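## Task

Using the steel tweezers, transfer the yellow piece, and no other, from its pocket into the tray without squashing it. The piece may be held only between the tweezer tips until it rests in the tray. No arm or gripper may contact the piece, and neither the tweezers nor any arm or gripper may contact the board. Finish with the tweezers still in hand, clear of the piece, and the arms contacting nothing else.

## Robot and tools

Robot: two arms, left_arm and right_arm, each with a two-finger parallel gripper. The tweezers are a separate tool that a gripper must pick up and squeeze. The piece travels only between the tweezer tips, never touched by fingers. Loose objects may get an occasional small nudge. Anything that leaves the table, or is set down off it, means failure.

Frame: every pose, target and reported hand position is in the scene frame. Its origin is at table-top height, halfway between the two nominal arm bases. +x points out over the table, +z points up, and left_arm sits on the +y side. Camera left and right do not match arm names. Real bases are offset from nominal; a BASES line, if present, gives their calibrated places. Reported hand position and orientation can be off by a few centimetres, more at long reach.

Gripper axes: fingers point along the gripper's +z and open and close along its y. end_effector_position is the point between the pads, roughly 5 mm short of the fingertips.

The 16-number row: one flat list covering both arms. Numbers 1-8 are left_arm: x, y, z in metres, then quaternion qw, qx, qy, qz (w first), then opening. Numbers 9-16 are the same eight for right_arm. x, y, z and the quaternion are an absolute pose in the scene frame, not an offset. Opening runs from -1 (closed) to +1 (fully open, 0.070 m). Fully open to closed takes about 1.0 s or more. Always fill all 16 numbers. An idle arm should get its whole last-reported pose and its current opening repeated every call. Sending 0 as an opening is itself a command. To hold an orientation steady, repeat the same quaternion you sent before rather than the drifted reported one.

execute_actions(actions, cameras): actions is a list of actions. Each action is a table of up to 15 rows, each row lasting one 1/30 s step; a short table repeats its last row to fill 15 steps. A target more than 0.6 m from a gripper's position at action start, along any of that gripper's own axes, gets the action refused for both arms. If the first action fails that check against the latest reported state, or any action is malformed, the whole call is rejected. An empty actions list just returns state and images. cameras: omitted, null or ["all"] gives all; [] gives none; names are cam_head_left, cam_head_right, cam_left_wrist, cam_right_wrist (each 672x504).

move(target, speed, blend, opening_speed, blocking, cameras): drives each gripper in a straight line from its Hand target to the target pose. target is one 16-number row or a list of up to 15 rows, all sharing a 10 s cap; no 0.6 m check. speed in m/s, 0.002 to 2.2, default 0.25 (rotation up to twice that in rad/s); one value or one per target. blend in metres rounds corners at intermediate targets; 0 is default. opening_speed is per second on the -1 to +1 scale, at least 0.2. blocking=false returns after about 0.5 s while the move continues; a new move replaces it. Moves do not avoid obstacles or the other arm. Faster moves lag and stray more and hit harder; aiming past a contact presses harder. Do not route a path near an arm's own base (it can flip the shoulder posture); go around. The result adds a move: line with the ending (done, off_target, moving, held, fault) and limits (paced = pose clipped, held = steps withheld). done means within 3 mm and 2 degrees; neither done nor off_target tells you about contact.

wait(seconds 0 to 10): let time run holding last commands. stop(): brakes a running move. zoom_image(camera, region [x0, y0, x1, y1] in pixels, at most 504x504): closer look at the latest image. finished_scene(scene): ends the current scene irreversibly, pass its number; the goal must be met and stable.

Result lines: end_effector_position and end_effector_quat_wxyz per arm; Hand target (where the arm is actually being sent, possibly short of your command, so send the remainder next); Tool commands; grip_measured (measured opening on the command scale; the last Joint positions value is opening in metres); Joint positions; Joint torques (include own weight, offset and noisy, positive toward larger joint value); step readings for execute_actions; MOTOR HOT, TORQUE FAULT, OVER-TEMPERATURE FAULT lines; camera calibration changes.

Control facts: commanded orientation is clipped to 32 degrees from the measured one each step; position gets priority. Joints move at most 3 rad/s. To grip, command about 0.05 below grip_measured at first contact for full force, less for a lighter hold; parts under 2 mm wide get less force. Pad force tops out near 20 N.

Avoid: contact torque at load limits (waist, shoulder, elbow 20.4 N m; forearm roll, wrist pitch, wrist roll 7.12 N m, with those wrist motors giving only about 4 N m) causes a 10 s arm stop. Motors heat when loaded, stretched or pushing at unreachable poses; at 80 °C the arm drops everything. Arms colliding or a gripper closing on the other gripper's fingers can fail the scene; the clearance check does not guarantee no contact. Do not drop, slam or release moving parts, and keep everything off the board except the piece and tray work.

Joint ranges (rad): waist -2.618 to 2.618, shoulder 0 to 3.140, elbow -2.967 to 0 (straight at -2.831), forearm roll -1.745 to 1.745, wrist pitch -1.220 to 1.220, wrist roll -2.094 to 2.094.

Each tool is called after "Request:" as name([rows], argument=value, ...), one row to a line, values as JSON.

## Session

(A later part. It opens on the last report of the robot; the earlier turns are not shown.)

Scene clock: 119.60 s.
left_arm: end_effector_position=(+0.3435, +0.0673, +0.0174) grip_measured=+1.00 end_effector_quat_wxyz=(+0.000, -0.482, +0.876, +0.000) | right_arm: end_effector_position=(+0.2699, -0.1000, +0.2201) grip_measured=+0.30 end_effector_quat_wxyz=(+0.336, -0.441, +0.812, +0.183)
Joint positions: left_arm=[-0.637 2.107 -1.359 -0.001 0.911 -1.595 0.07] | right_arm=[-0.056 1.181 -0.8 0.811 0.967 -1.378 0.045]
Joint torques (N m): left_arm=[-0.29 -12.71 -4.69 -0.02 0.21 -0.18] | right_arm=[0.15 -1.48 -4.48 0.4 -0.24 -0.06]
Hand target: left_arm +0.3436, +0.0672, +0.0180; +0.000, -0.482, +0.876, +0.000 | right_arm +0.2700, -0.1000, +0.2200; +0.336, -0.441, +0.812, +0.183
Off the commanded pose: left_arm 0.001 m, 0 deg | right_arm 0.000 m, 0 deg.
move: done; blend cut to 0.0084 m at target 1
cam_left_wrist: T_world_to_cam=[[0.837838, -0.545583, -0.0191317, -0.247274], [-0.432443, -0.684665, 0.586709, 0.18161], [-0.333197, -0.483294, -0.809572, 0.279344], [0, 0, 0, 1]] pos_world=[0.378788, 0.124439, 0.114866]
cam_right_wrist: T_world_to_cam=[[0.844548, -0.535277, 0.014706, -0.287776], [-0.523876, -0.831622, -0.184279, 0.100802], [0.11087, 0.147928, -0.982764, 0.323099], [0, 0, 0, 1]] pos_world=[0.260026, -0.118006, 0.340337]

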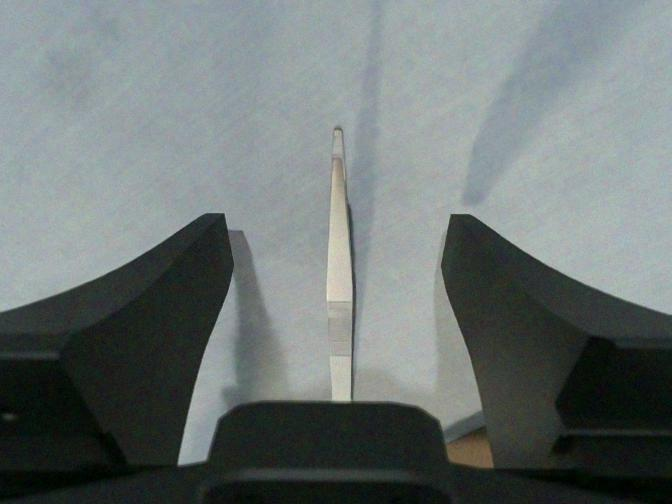

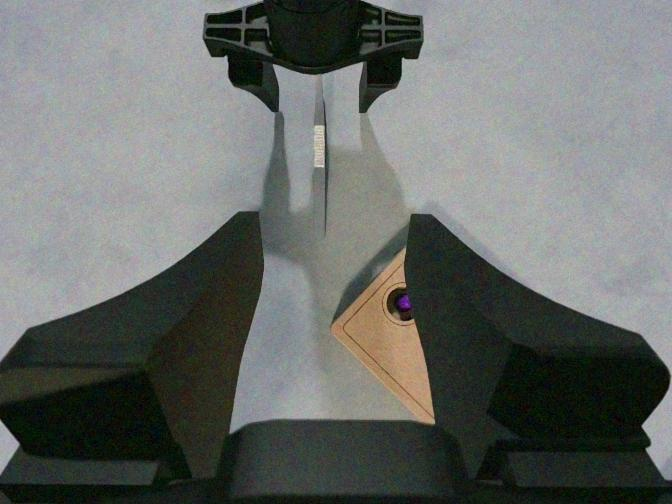

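Request:
move([
  [0.3479, 0.0739, 0.018, 0, -0.4824, 0.8760, 0, 1, 0.27, -0.10, 0.22, 0.3363, -0.4409, 0.8119, 0.1826, 0.3],
  [0.3479, 0.0739, 0.010, 0, -0.4824, 0.8760, 0, -0.7, 0.27, -0.10, 0.22, 0.3363, -0.4409, 0.8119, 0.1826, 0.3],
], speed=[0.05, 0.03], opening_speed=1.0, cameras=["cam_left_wrist", "cam_right_wrist"])

Request:
zoom_image(camera="cam_left_wrist", region=[210, 40, 470, 400])

Scene clock: 124.77 s.
left_arm: end_effector_position=(+0.3481, +0.0740, +0.0100) grip_measured=-0.70 end_effector_quat_wxyz=(+0.000, -0.483, +0.876, +0.000) | right_arm: end_effector_position=(+0.2699, -0.1000, +0.2201) grip_measured=+0.30 end_effector_quat_wxyz=(+0.336, -0.441, +0.812, +0.183)
Joint positions: left_arm=[-0.616 2.121 -1.35 -0.001 0.886 -1.575 0.011] | right_arm=[-0.056 1.181 -0.8 0.811 0.967 -1.378 0.045]
Joint torques (N m): left_arm=[-0.36 -12.73 -4.84 0.04 0.18 -0.11] | right_arm=[0.33 -1.29 -4.36 0.43 -0.18 -0.03]
Motor temperatures (°C): left_arm=[25 39 26 32 27 29] | right_arm=[26 29 29 25 25 28]
Hand target: left_arm +0.3479, +0.0739, +0.0100; +0.000, -0.482, +0.876, +0.000 | right_arm +0.2700, -0.1000, +0.2200; +0.336, -0.441, +0.812, +0.183
Off the commanded pose: left_arm 0.000 m, 0 deg | right_arm 0.000 m, 0 deg.
move: done
cam_left_wrist: T_world_to_cam=[[0.838121, -0.545186, -0.0180499, -0.247703], [-0.432653, -0.684546, 0.586693, 0.192689], [-0.332213, -0.48391, -0.809608, 0.277893], [0, 0, 0, 1]] pos_world=[0.383292, 0.131336, 0.107464]
cam_right_wrist: T_world_to_cam=[[0.844548, -0.535277, 0.014706, -0.287776], [-0.523876, -0.831622, -0.184279, 0.100802], [0.11087, 0.147928, -0.982764, 0.323099], [0, 0, 0, 1]] pos_world=[0.260026, -0.118006, 0.340337]

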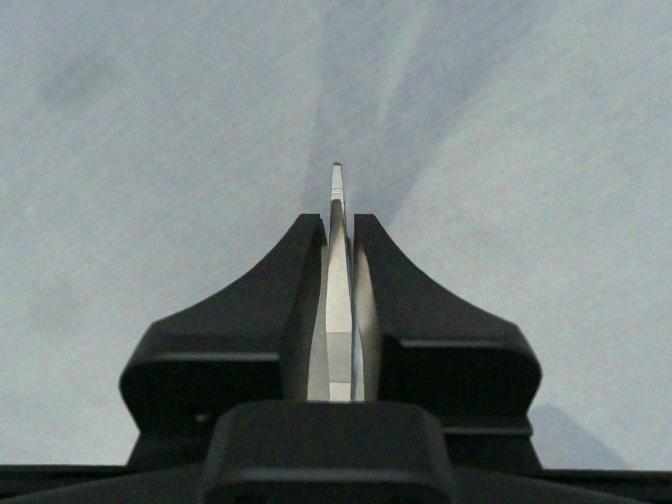

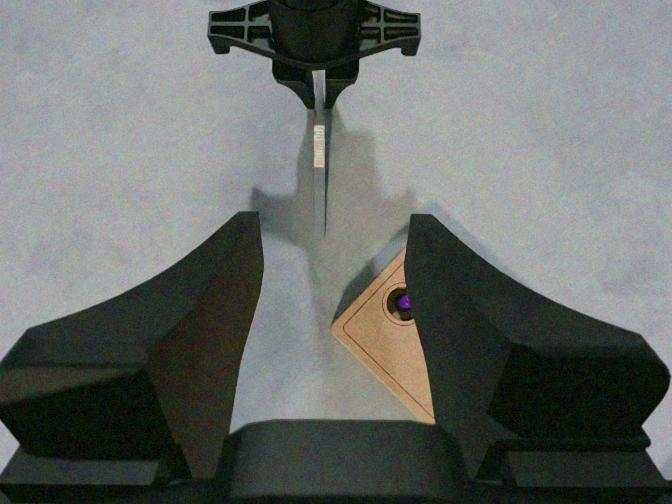

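Scaled by 1.400 (camera's finer frame: 960x720).

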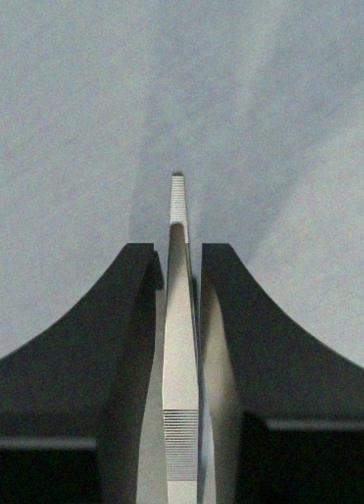

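Request:
move(target=[0.3479, 0.0739, 0.010, 0, -0.4824, 0.8760, 0, -0.86, 0.27, -0.10, 0.22, 0.3363, -0.4409, 0.8119, 0.1826, 0.3], opening_speed=0.4, cameras=["cam_left_wrist"])

Scene clock: 126.47 s.
left_arm: end_effector_position=(+0.3481, +0.0740, +0.0100) grip_measured=-0.83 end_effector_quat_wxyz=(+0.000, -0.483, +0.876, +0.000) | right_arm: end_effector_position=(+0.2699, -0.1000, +0.2201) grip_measured=+0.30 end_effector_quat_wxyz=(+0.336, -0.441, +0.812, +0.183)
Joint positions: left_arm=[-0.616 2.121 -1.35 -0.001 0.886 -1.575 0.006] | right_arm=[-0.056 1.181 -0.8 0.811 0.967 -1.378 0.046]
Joint torques (N m): left_arm=[-0.48 -12.61 -5.21 0.08 0.15 -0.15] | right_arm=[0.24 -1.34 -4.45 0.45 -0.16 -0.03]
Hand target: left_arm +0.3479, +0.0739, +0.0100; +0.000, -0.482, +0.876, +0.000 | right_arm +0.2700, -0.1000, +0.2200; +0.336, -0.441, +0.812, +0.183
Off the commanded pose: left_arm 0.000 m, 0 deg | right_arm 0.000 m, 0 deg.
move: done
cam_left_wrist: T_world_to_cam=[[0.838121, -0.545186, -0.0180499, -0.247703], [-0.432653, -0.684546, 0.586693, 0.192689], [-0.332213, -0.48391, -0.809608, 0.277893], [0, 0, 0, 1]] pos_world=[0.383292, 0.131336, 0.107464]

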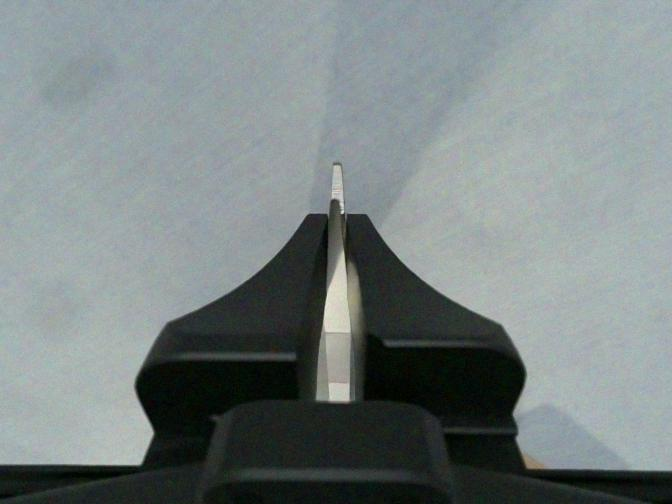

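Request:
move([
  [0.3479, 0.0739, 0.010, 0, -0.4824, 0.8760, 0, -0.88, 0.27, -0.10, 0.22, 0.3363, -0.4409, 0.8119, 0.1826, 0.3],
  [0.3479, 0.0739, 0.06, 0, -0.4824, 0.8760, 0, -0.88, 0.27, -0.10, 0.22, 0.3363, -0.4409, 0.8119, 0.1826, 0.3],
], speed=0.06, cameras=["cam_left_wrist", "cam_right_wrist"])

Request:
zoom_image(camera="cam_right_wrist", region=[200, 0, 440, 260])

Scene clock: 129.70 s.
left_arm: end_effector_position=(+0.3481, +0.0740, +0.0607) grip_measured=-0.84 end_effector_quat_wxyz=(+0.000, -0.483, +0.876, +0.000) | right_arm: end_effector_position=(+0.2699, -0.1000, +0.2201) grip_measured=+0.30 end_effector_quat_wxyz=(+0.336, -0.441, +0.812, +0.183)
Joint positions: left_arm=[-0.616 2.032 -1.424 -0.001 1.049 -1.575 0.006] | right_arm=[-0.056 1.181 -0.8 0.811 0.967 -1.378 0.045]
Joint torques (N m): left_arm=[-0.49 -10.34 -4.2 0.08 -0.16 -0.15] | right_arm=[0.14 -1.31 -4.47 0.46 -0.13 -0.01]
Hand target: left_arm +0.3479, +0.0739, +0.0600; +0.000, -0.482, +0.876, +0.000 | right_arm +0.2700, -0.1000, +0.2200; +0.336, -0.441, +0.812, +0.183
Off the commanded pose: left_arm 0.001 m, 0 deg | right_arm 0.000 m, 0 deg.
move: done
cam_left_wrist: T_world_to_cam=[[0.838088, -0.545248, -0.0176645, -0.246829], [-0.432855, -0.684341, 0.586783, 0.16298], [-0.332031, -0.48413, -0.809552, 0.31889], [0, 0, 0, 1]] pos_world=[0.383292, 0.131335, 0.158163]
cam_right_wrist: T_world_to_cam=[[0.844548, -0.535277, 0.014706, -0.287776], [-0.523876, -0.831622, -0.184279, 0.100802], [0.11087, 0.147928, -0.982764, 0.323099], [0, 0, 0, 1]] pos_world=[0.260026, -0.118006, 0.340337]

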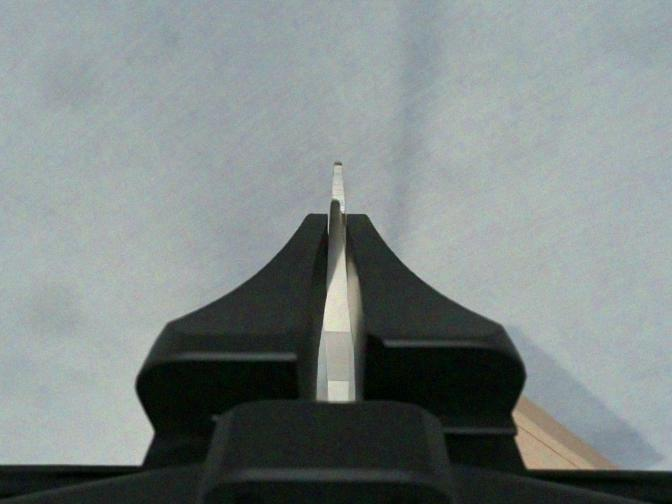

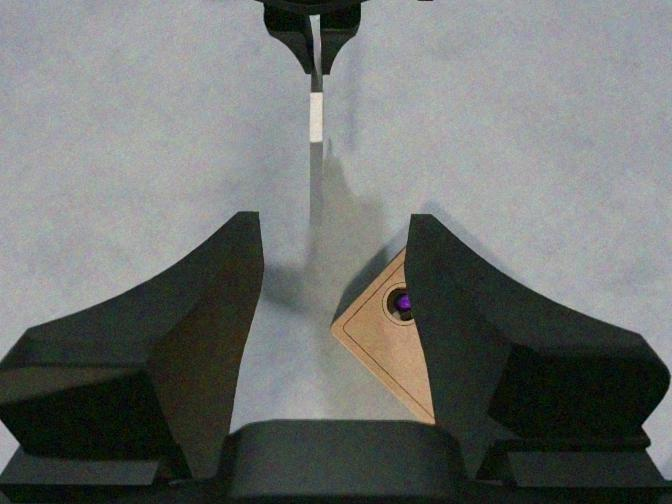

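Scaled by 1.938 (camera's finer frame: 960x720).

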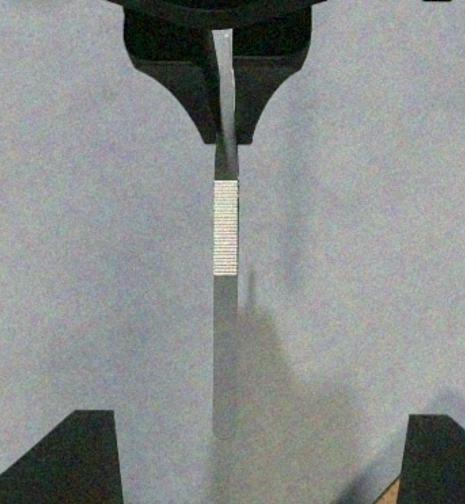

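Request:
move(target=[0.36, 0.06, 0.20, 0.3411, -0.3411, 0.6194, -0.6194, -0.88, 0.27, -0.12, 0.24, 0.3363, -0.4409, 0.8119, 0.1826, 0.0], speed=0.25)

Scene clock: 135.60 s.
left_arm: end_effector_position=(+0.3602, +0.0603, +0.1998) grip_measured=-0.84 end_effector_quat_wxyz=(+0.342, -0.341, +0.619, -0.619) | right_arm: end_effector_position=(+0.2700, -0.1198, +0.2400) grip_measured=+0.00 end_effector_quat_wxyz=(+0.336, -0.441, +0.812, +0.183)
Joint positions: left_arm=[-0.649 1.706 -0.405 -0.04 -1.214 -1.556 0.006] | right_arm=[-0.169 1.174 -0.875 0.793 1.103 -1.396 0.035]
Joint torques (N m): left_arm=[-0.3 -7.44 -3.1 0.13 -1.01 -0.11] | right_arm=[-1.21 -2.66 -4.38 0.43 -0.15 -0.11]
Hand target: left_arm +0.3600, +0.0600, +0.2000; +0.341, -0.341, +0.619, -0.619 | right_arm +0.2700, -0.1200, +0.2400; +0.336, -0.441, +0.812, +0.183
Off the commanded pose: left_arm 0.000 m, 0 deg | right_arm 0.000 m, 0 deg.
move: done
cam_left_wrist: T_world_to_cam=[[0.00838756, -0.0217297, 0.999729, -0.198054], [-0.9283, -0.371831, -0.000293676, 0.354018], [0.371737, -0.928046, -0.0232904, 0.0450488], [0, 0, 0, 1]] pos_world=[0.31355, 0.169139, 0.199153]
cam_right_wrist: T_world_to_cam=[[0.844071, -0.536067, 0.0133218, -0.298292], [-0.524811, -0.830938, -0.184701, 0.0884583], [0.110082, 0.148909, -0.982704, 0.345904], [0, 0, 0, 1]] pos_world=[0.260126, -0.137909, 0.360234]

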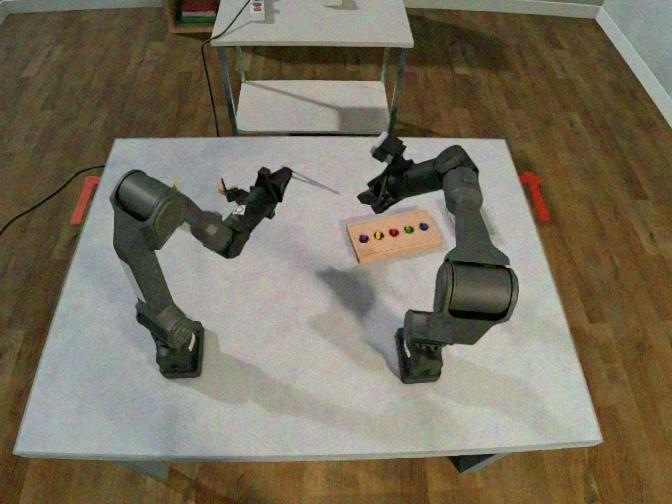

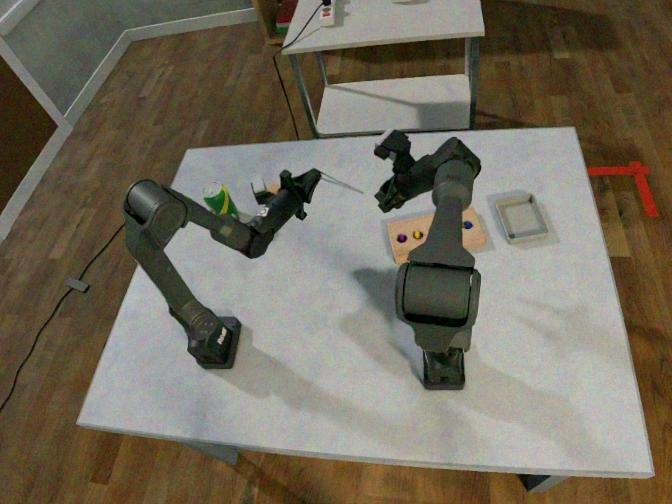

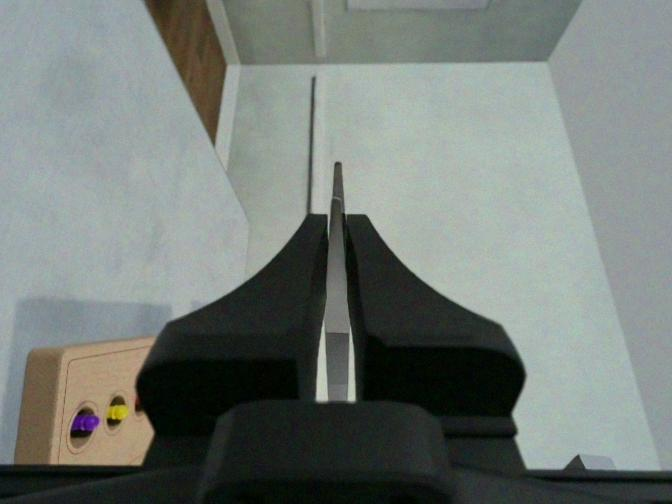

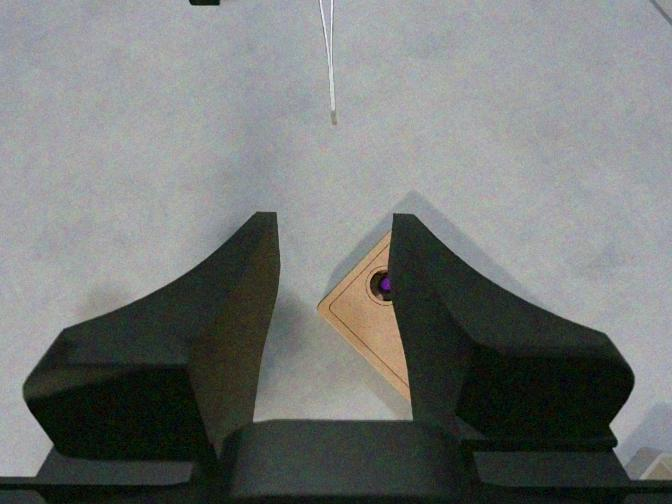

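Request:
zoom_image(camera="cam_right_wrist", region=[250, 0, 430, 140])

Request:
zoom_image(camera="cam_head_right", region=[280, 130, 440, 230])

Scaled by 2.800 (camera's finer frame: 960x720).

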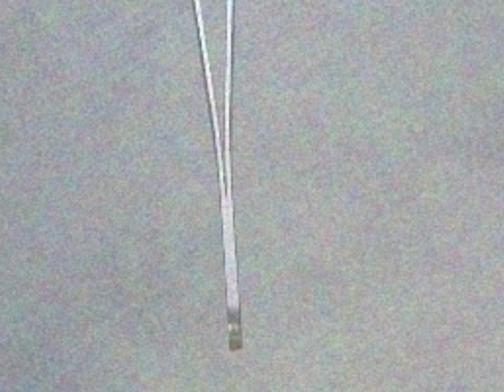

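Scaled by 3.150 (camera's finer frame: 960x720).

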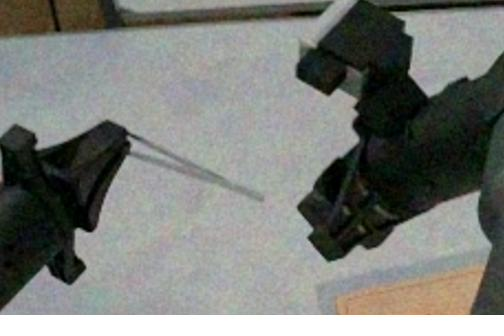

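Request:
move(target=[0.36, 0.06, 0.20, 0.3411, -0.3411, 0.6194, -0.6194, -0.88, 0.322, -0.04, 0.265, 0.3363, -0.4409, 0.8119, 0.1826, 0.0], speed=0.15, cameras=["cam_right_wrist", "cam_left_wrist"])

Request:
zoom_image(camera="cam_right_wrist", region=[220, 0, 460, 320])

Scene clock: 138.57 s.
left_arm: end_effector_position=(+0.3602, +0.0603, +0.1998) grip_measured=-0.84 end_effector_quat_wxyz=(+0.342, -0.341, +0.619, -0.619) | right_arm: end_effector_position=(+0.3225, -0.0398, +0.2651) grip_measured=+0.00 end_effector_quat_wxyz=(+0.337, -0.441, +0.812, +0.182)
Joint positions: left_arm=[-0.649 1.706 -0.405 -0.04 -1.214 -1.556 0.006] | right_arm=[0.206 1.377 -1.141 0.655 0.902 -1.02 0.035]
Joint torques (N m): left_arm=[-0.1 -7.76 -4.37 0.1 -1.05 -0.03] | right_arm=[-1.67 -4.01 -3.98 0.47 -0.31 -0.13]
Hand target: left_arm +0.3600, +0.0600, +0.2000; +0.341, -0.341, +0.619, -0.619 | right_arm +0.3220, -0.0400, +0.2650; +0.336, -0.441, +0.812, +0.183
Off the commanded pose: left_arm 0.000 m, 0 deg | right_arm 0.001 m, 0 deg.
move: done
cam_left_wrist: T_world_to_cam=[[0.00838756, -0.0217297, 0.999729, -0.198054], [-0.9283, -0.371831, -0.000293676, 0.354018], [0.371737, -0.928046, -0.0232904, 0.0450488], [0, 0, 0, 1]] pos_world=[0.31355, 0.169139, 0.199153]
cam_right_wrist: T_world_to_cam=[[0.844281, -0.53568, 0.0153866, -0.300699], [-0.524158, -0.831418, -0.1844, 0.186872], [0.111572, 0.14762, -0.982731, 0.352236], [0, 0, 0, 1]] pos_world=[0.312525, -0.0577075, 0.385239]
Images, in order (width x height): cam_left_wrist 672x504, cam_right_wrist 672x504.

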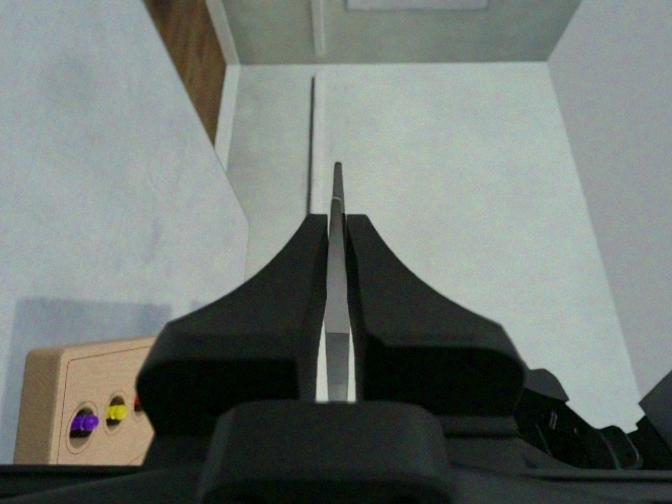

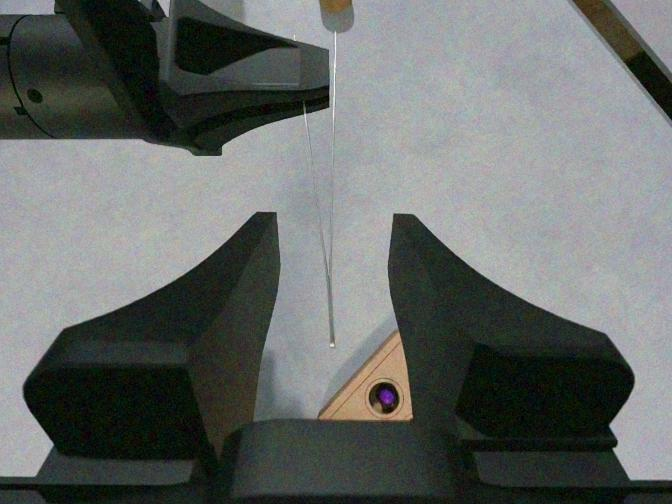

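Scaled by 1.575 (camera's finer frame: 960x720).

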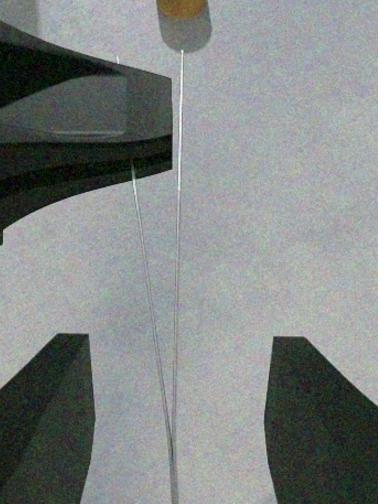

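Request:
move(target=[0.36, 0.06, 0.20, 0.3411, -0.3411, 0.6194, -0.6194, -0.88, 0.3317, -0.0188, 0.224, 0.3641, -0.4600, 0.7809, 0.2145, 0.0], speed=0.12, cameras=["cam_right_wrist", "cam_left_wrist"])

Request:
zoom_image(camera="cam_right_wrist", region=[200, 40, 460, 410])

Scene clock: 146.17 s.
left_arm: end_effector_position=(+0.3602, +0.0603, +0.1998) grip_measured=-0.84 end_effector_quat_wxyz=(+0.342, -0.341, +0.619, -0.619) | right_arm: end_effector_position=(+0.3315, -0.0182, +0.2241) grip_measured=+0.00 end_effector_quat_wxyz=(+0.364, -0.460, +0.781, +0.215)
Joint positions: left_arm=[-0.649 1.706 -0.405 -0.04 -1.214 -1.556 0.006] | right_arm=[0.21 1.457 -0.996 0.94 0.757 -1.375 0.035]
Joint torques (N m): left_arm=[0.07 -7.55 -3.47 0.02 -1.07 0.01] | right_arm=[-1.58 -3.7 -4.26 0.31 -0.12 0.06]
Hand target: left_arm +0.3600, +0.0600, +0.2000; +0.341, -0.341, +0.619, -0.619 | right_arm +0.3317, -0.0188, +0.2240; +0.364, -0.460, +0.781, +0.215
Off the commanded pose: left_arm 0.000 m, 0 deg | right_arm 0.001 m, 0 deg.
move: done
cam_left_wrist: T_world_to_cam=[[0.00838756, -0.0217297, 0.999729, -0.198054], [-0.9283, -0.371831, -0.000293676, 0.354018], [0.371737, -0.928046, -0.0232904, 0.0450488], [0, 0, 0, 1]] pos_world=[0.31355, 0.169139, 0.199153]
cam_right_wrist: T_world_to_cam=[[0.879417, -0.475811, 0.0151565, -0.306652], [-0.454624, -0.848851, -0.269756, 0.197668], [0.141219, 0.230338, -0.962809, 0.295072], [0, 0, 0, 1]] pos_world=[0.31787, -0.0460837, 0.342068]
Images, in order (width x height): cam_left_wrist 672x504, cam_right_wrist 672x504.

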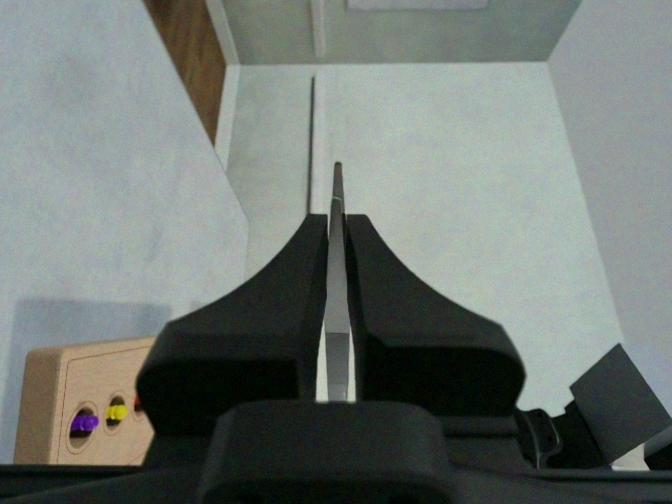

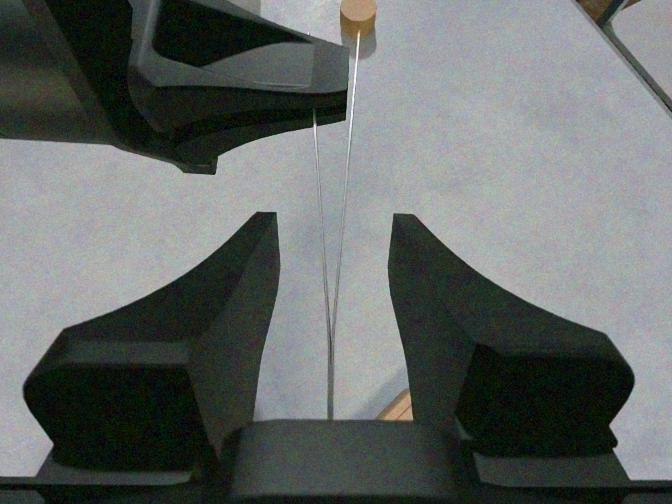

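Scaled by 1.362 (camera's finer frame: 960x720).

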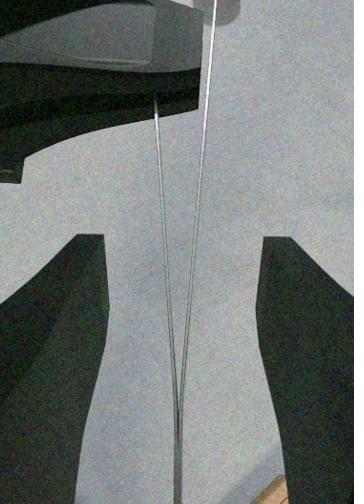

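Request:
move([
  [0.36, 0.06, 0.20, 0.3411, -0.3411, 0.6194, -0.6194, -0.88, 0.3315, -0.0182, 0.224, 0.3641, -0.4600, 0.7809, 0.2145, -0.2],
  [0.36, 0.06, 0.20, 0.3411, -0.3411, 0.6194, -0.6194, -0.88, 0.3458, 0.0088, 0.1925, 0.3641, -0.4600, 0.7809, 0.2145, -0.2],
], speed=0.05, cameras=["cam_right_wrist", "cam_left_wrist"])

Request:
zoom_image(camera="cam_right_wrist", region=[200, 60, 460, 430])

Scene clock: 152.20 s.
left_arm: end_effector_position=(+0.3602, +0.0603, +0.1998) grip_measured=-0.84 end_effector_quat_wxyz=(+0.342, -0.341, +0.619, -0.619) | right_arm: end_effector_position=(+0.3457, +0.0089, +0.1919) grip_measured=-0.20 end_effector_quat_wxyz=(+0.364, -0.460, +0.781, +0.215)
Joint positions: left_arm=[-0.649 1.706 -0.405 -0.04 -1.214 -1.556 0.006] | right_arm=[0.295 1.571 -0.986 1.049 0.624 -1.47 0.028]
Joint torques (N m): left_arm=[0.25 -7.56 -2.88 -0.1 -1.09 0.02] | right_arm=[-0.57 -4.88 -4.53 0.28 -0.08 0.1]
Hand target: left_arm +0.3600, +0.0600, +0.2000; +0.341, -0.341, +0.619, -0.619 | right_arm +0.3458, +0.0088, +0.1925; +0.364, -0.460, +0.781, +0.215
Off the commanded pose: left_arm 0.000 m, 0 deg | right_arm 0.001 m, 0 deg.
move: done
cam_left_wrist: T_world_to_cam=[[0.00838756, -0.0217297, 0.999729, -0.198054], [-0.9283, -0.371831, -0.000293676, 0.354018], [0.371737, -0.928046, -0.0232904, 0.0450488], [0, 0, 0, 1]] pos_world=[0.31355, 0.169139, 0.199153]
cam_right_wrist: T_world_to_cam=[[0.87896, -0.476678, 0.0144376, -0.305481], [-0.455841, -0.848664, -0.268288, 0.218653], [0.14014, 0.229233, -0.96323, 0.256214], [0, 0, 0, 1]] pos_world=[0.33227, -0.0187855, 0.309866]
Images, in order (width x height): cam_left_wrist 672x504, cam_right_wrist 672x504.

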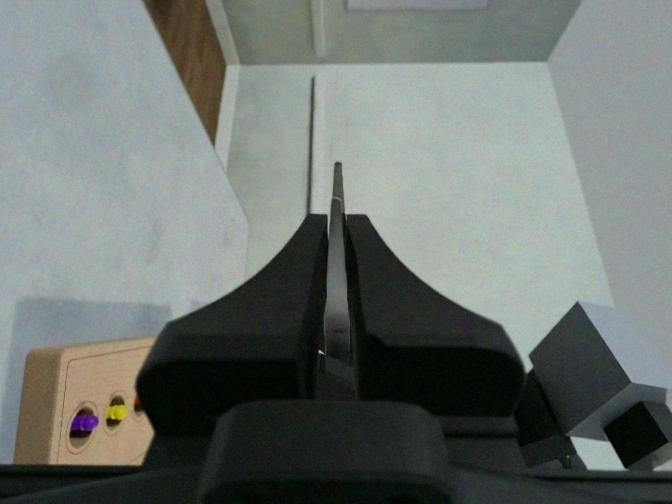

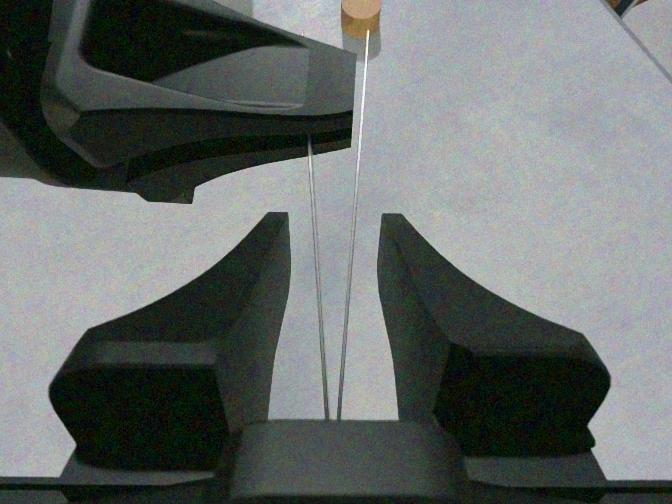

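Scaled by 1.362 (camera's finer frame: 960x720).

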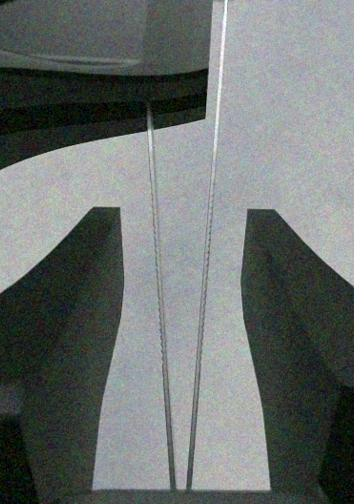

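Request:
move(target=[0.36, 0.06, 0.20, 0.3411, -0.3411, 0.6194, -0.6194, -0.88, 0.3458, 0.0088, 0.1925, 0.3641, -0.4600, 0.7809, 0.2145, -0.66], speed=0.05, opening_speed=0.6, cameras=["cam_right_wrist"])

Request:
zoom_image(camera="cam_right_wrist", region=[200, 60, 460, 430])

Scene clock: 154.73 s.
left_arm: end_effector_position=(+0.3602, +0.0603, +0.1998) grip_measured=-0.84 end_effector_quat_wxyz=(+0.342, -0.341, +0.619, -0.619) | right_arm: end_effector_position=(+0.3455, +0.0090, +0.1922) grip_measured=-0.66 end_effector_quat_wxyz=(+0.364, -0.460, +0.781, +0.215)
Joint positions: left_arm=[-0.649 1.706 -0.405 -0.04 -1.214 -1.556 0.006] | right_arm=[0.295 1.57 -0.986 1.049 0.625 -1.47 0.012]
Joint torques (N m): left_arm=[0.3 -7.67 -2.95 -0.09 -1.08 0.06] | right_arm=[-1.39 -5.42 -4.54 0.28 -0.16 0.08]
Hand target: left_arm +0.3600, +0.0600, +0.2000; +0.341, -0.341, +0.619, -0.619 | right_arm +0.3458, +0.0088, +0.1925; +0.364, -0.460, +0.781, +0.215
Off the commanded pose: left_arm 0.000 m, 0 deg | right_arm 0.000 m, 0 deg.
move: done
cam_right_wrist: T_world_to_cam=[[0.879267, -0.476112, 0.0144017, -0.305301], [-0.455223, -0.848821, -0.268841, 0.218561], [0.140223, 0.229827, -0.963077, 0.256481], [0, 0, 0, 1]] pos_world=[0.331971, -0.0187843, 0.310166]

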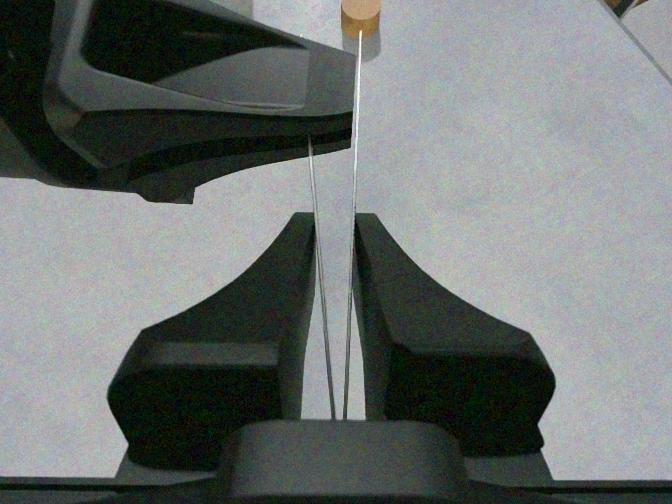

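Scaled by 1.362 (camera's finer frame: 960x720).

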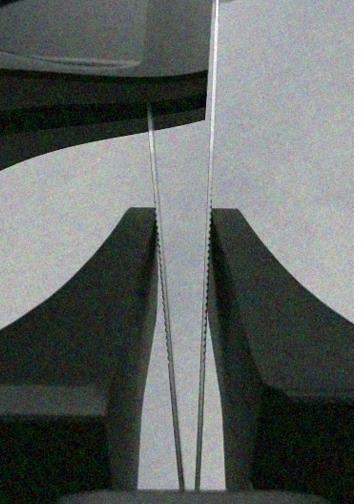

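Request:
move(target=[0.36, 0.06, 0.20, 0.3411, -0.3411, 0.6194, -0.6194, -0.88, 0.3458, 0.0088, 0.1925, 0.3641, -0.4600, 0.7809, 0.2145, -0.73], speed=0.05, opening_speed=0.3, cameras=["cam_right_wrist"])

Request:
zoom_image(camera="cam_right_wrist", region=[200, 60, 460, 430])

Scene clock: 156.13 s.
left_arm: end_effector_position=(+0.3602, +0.0603, +0.1998) grip_measured=-0.84 end_effector_quat_wxyz=(+0.342, -0.341, +0.619, -0.619) | right_arm: end_effector_position=(+0.3455, +0.0090, +0.1922) grip_measured=-0.71 end_effector_quat_wxyz=(+0.364, -0.460, +0.781, +0.215)
Joint positions: left_arm=[-0.649 1.706 -0.405 -0.04 -1.214 -1.556 0.006] | right_arm=[0.295 1.57 -0.986 1.049 0.625 -1.47 0.01]
Joint torques (N m): left_arm=[0.31 -7.47 -3.1 -0.11 -1.07 0.11] | right_arm=[-0.72 -5.5 -4.57 0.27 -0.55 0.06]
Hand target: left_arm +0.3600, +0.0600, +0.2000; +0.341, -0.341, +0.619, -0.619 | right_arm +0.3458, +0.0088, +0.1925; +0.364, -0.460, +0.781, +0.215
Off the commanded pose: left_arm 0.000 m, 0 deg | right_arm 0.000 m, 0 deg.
move: done
cam_right_wrist: T_world_to_cam=[[0.879267, -0.476112, 0.0144017, -0.305301], [-0.455223, -0.848821, -0.268841, 0.218561], [0.140223, 0.229827, -0.963077, 0.256481], [0, 0, 0, 1]] pos_world=[0.331971, -0.0187843, 0.310166]

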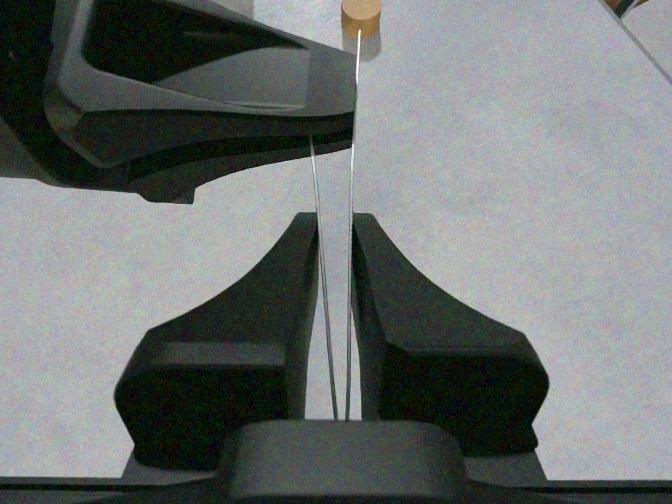

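Scaled by 1.362 (camera's finer frame: 960x720).

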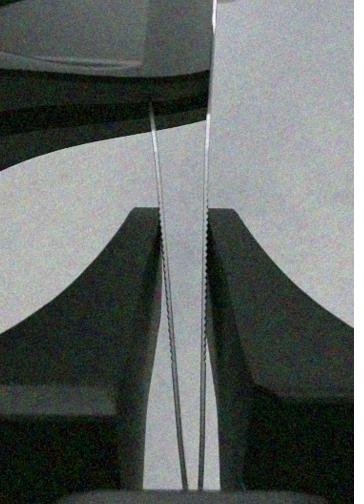

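Request:
move(target=[0.36, 0.06, 0.20, 0.3411, -0.3411, 0.6194, -0.6194, -0.5, 0.3458, 0.0088, 0.1925, 0.3641, -0.4600, 0.7809, 0.2145, -0.73], speed=0.05, opening_speed=0.5, cameras=["cam_right_wrist", "cam_left_wrist"])

Request:
zoom_image(camera="cam_right_wrist", region=[200, 0, 460, 430])

Scene clock: 158.33 s.
left_arm: end_effector_position=(+0.3602, +0.0603, +0.1998) grip_measured=-0.50 end_effector_quat_wxyz=(+0.342, -0.341, +0.619, -0.619) | right_arm: end_effector_position=(+0.3457, +0.0089, +0.1921) grip_measured=-0.73 end_effector_quat_wxyz=(+0.364, -0.460, +0.781, +0.214)
Joint positions: left_arm=[-0.649 1.706 -0.405 -0.04 -1.214 -1.556 0.018] | right_arm=[0.295 1.57 -0.986 1.048 0.624 -1.47 0.01]
Joint torques (N m): left_arm=[0.19 -7.04 -3.31 -0.12 -1.14 0.11] | right_arm=[-1.36 -5.24 -4.15 0.33 -0.06 0.05]
Hand target: left_arm +0.3600, +0.0600, +0.2000; +0.341, -0.341, +0.619, -0.619 | right_arm +0.3458, +0.0088, +0.1925; +0.364, -0.460, +0.781, +0.214
Off the commanded pose: left_arm 0.000 m, 0 deg | right_arm 0.000 m, 0 deg.
move: done
cam_left_wrist: T_world_to_cam=[[0.00838756, -0.0217297, 0.999729, -0.198054], [-0.9283, -0.371831, -0.000293676, 0.354018], [0.371737, -0.928046, -0.0232904, 0.0450488], [0, 0, 0, 1]] pos_world=[0.31355, 0.169139, 0.199153]
cam_right_wrist: T_world_to_cam=[[0.879108, -0.476368, 0.0155838, -0.305706], [-0.455248, -0.848916, -0.268498, 0.218481], [0.141133, 0.228944, -0.963154, 0.256079], [0, 0, 0, 1]] pos_world=[0.33207, -0.0187844, 0.310069]
Images, in order (width x height): cam_left_wrist 672x504, cam_right_wrist 672x504.

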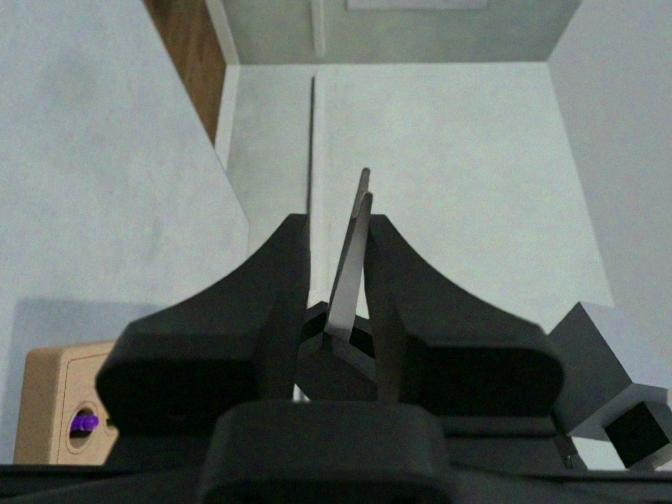

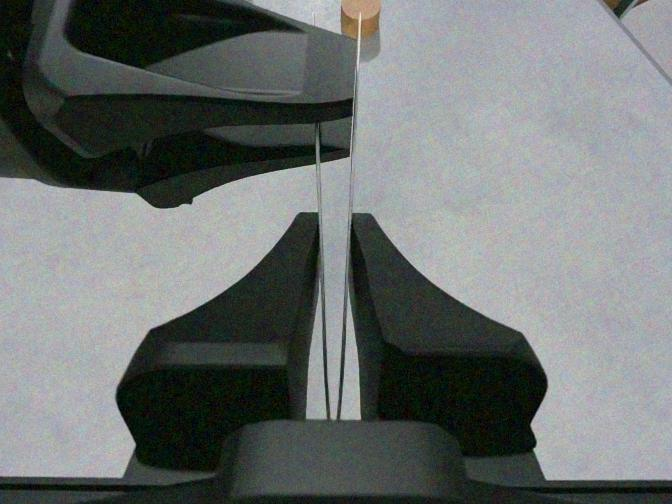

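Scaled by 1.172 (camera's finer frame: 960x720).

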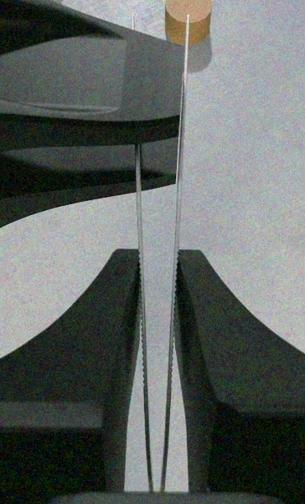

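Request:
move(target=[0.36, 0.06, 0.20, 0.3411, -0.3411, 0.6194, -0.6194, -0.5, 0.3458, 0.0088, 0.1925, 0.3641, -0.4600, 0.7809, 0.2145, -0.79], speed=0.05, opening_speed=0.4, cameras=["cam_right_wrist", "cam_left_wrist"])

Request:
zoom_image(camera="cam_right_wrist", region=[200, 0, 460, 430])

Request:
zoom_image(camera="cam_left_wrist", region=[220, 140, 460, 420])

Scene clock: 160.40 s.
left_arm: end_effector_position=(+0.3602, +0.0603, +0.1998) grip_measured=-0.50 end_effector_quat_wxyz=(+0.342, -0.341, +0.619, -0.619) | right_arm: end_effector_position=(+0.3455, +0.0089, +0.1921) grip_measured=-0.78 end_effector_quat_wxyz=(+0.364, -0.460, +0.781, +0.215)
Joint positions: left_arm=[-0.649 1.706 -0.405 -0.04 -1.214 -1.556 0.018] | right_arm=[0.295 1.57 -0.986 1.048 0.625 -1.47 0.008]
Joint torques (N m): left_arm=[0.23 -6.43 -3.21 -0.12 -1.32 0.14] | right_arm=[-1.51 -5.03 -4.1 0.46 -0.07 0.05]
Hand target: left_arm +0.3600, +0.0600, +0.2000; +0.341, -0.341, +0.619, -0.619 | right_arm +0.3458, +0.0088, +0.1925; +0.364, -0.460, +0.781, +0.214
Off the commanded pose: left_arm 0.000 m, 0 deg | right_arm 0.001 m, 0 deg.
move: done
cam_left_wrist: T_world_to_cam=[[0.00838756, -0.0217297, 0.999729, -0.198054], [-0.9283, -0.371831, -0.000293676, 0.354018], [0.371737, -0.928046, -0.0232904, 0.0450488], [0, 0, 0, 1]] pos_world=[0.31355, 0.169139, 0.199153]
cam_right_wrist: T_world_to_cam=[[0.879418, -0.475811, 0.0151041, -0.305562], [-0.45484, -0.849176, -0.268366, 0.218255], [0.140518, 0.229136, -0.963199, 0.256313], [0, 0, 0, 1]] pos_world=[0.331971, -0.018783, 0.310068]
Images, in order (width x height): cam_left_wrist 672x504, cam_right_wrist 672x504.

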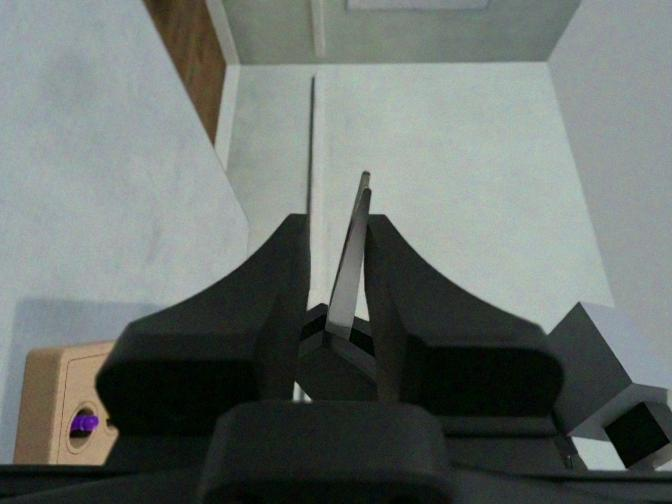

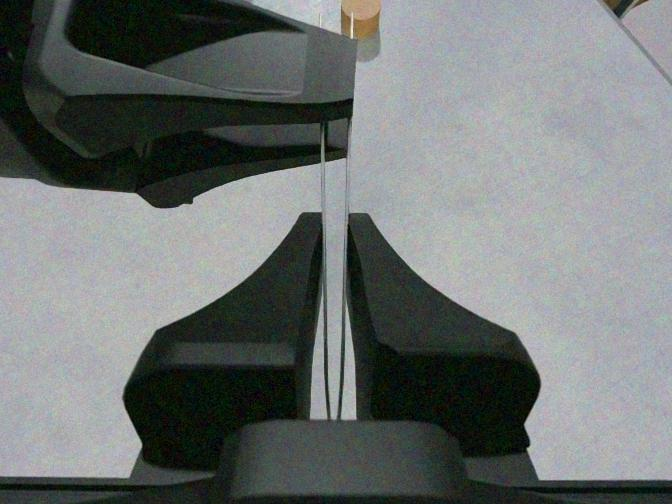

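Scaled by 1.172 (camera's finer frame: 960x720).

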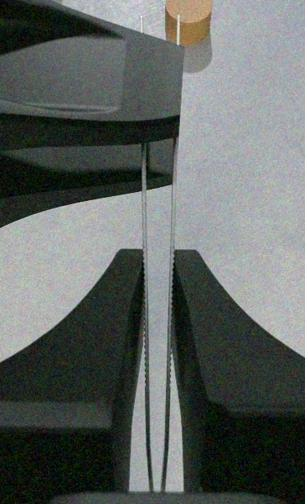

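Scaled by 1.800 (camera's finer frame: 960x720).

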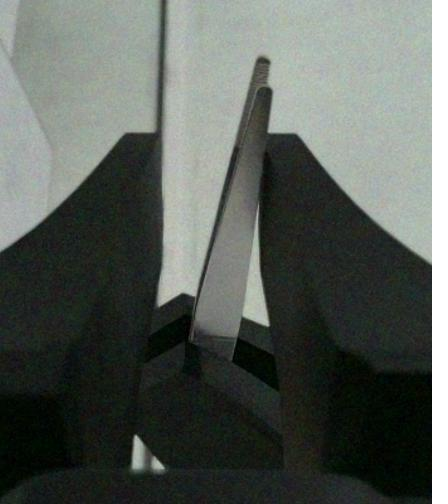

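Request:
move(target=[0.36, 0.06, 0.20, 0.3411, -0.3411, 0.6194, -0.6194, -0.1, 0.3458, 0.0088, 0.1925, 0.3641, -0.4600, 0.7809, 0.2145, -0.79], speed=0.05, opening_speed=0.6, cameras=["cam_right_wrist", "cam_left_wrist"])

Scene clock: 162.07 s.
left_arm: end_effector_position=(+0.3602, +0.0603, +0.1998) grip_measured=-0.10 end_effector_quat_wxyz=(+0.342, -0.341, +0.619, -0.619) | right_arm: end_effector_position=(+0.3455, +0.0089, +0.1921) grip_measured=-0.78 end_effector_quat_wxyz=(+0.364, -0.460, +0.781, +0.215)
Joint positions: left_arm=[-0.649 1.706 -0.405 -0.04 -1.214 -1.556 0.032] | right_arm=[0.295 1.57 -0.986 1.048 0.625 -1.47 0.008]
Joint torques (N m): left_arm=[-0.01 -5.89 -3.6 -0.17 -1.38 0.11] | right_arm=[-1.45 -4.85 -3.77 0.48 -0.06 0.02]
Hand target: left_arm +0.3600, +0.0600, +0.2000; +0.341, -0.341, +0.619, -0.619 | right_arm +0.3458, +0.0088, +0.1925; +0.364, -0.460, +0.781, +0.214
Off the commanded pose: left_arm 0.000 m, 0 deg | right_arm 0.001 m, 0 deg.
move: done
cam_left_wrist: T_world_to_cam=[[0.00838756, -0.0217297, 0.999729, -0.198054], [-0.9283, -0.371831, -0.000293676, 0.354018], [0.371737, -0.928046, -0.0232904, 0.0450488], [0, 0, 0, 1]] pos_world=[0.31355, 0.169139, 0.199153]
cam_right_wrist: T_world_to_cam=[[0.879418, -0.475811, 0.0151041, -0.305562], [-0.45484, -0.849176, -0.268366, 0.218255], [0.140518, 0.229136, -0.963199, 0.256313], [0, 0, 0, 1]] pos_world=[0.331971, -0.018783, 0.310068]
Images, in order (width x height): cam_left_wrist 672x504, cam_right_wrist 672x504.

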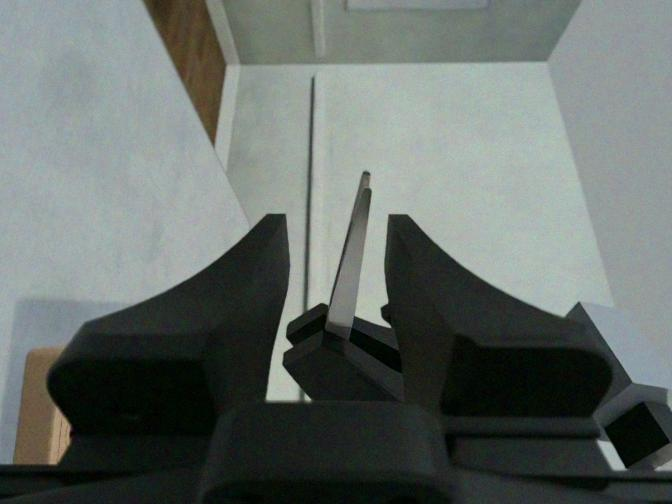

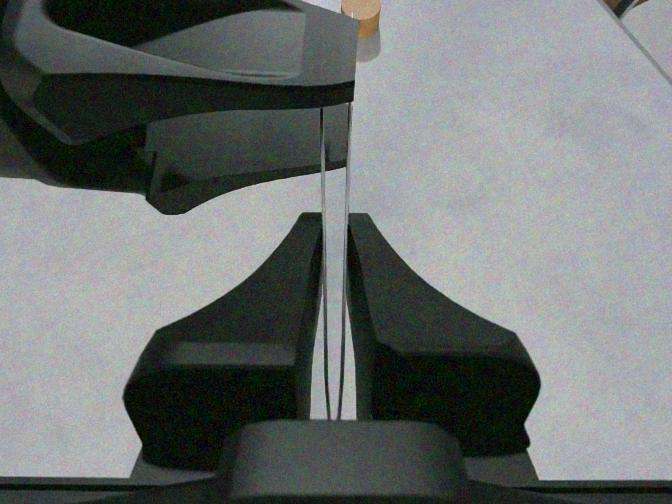

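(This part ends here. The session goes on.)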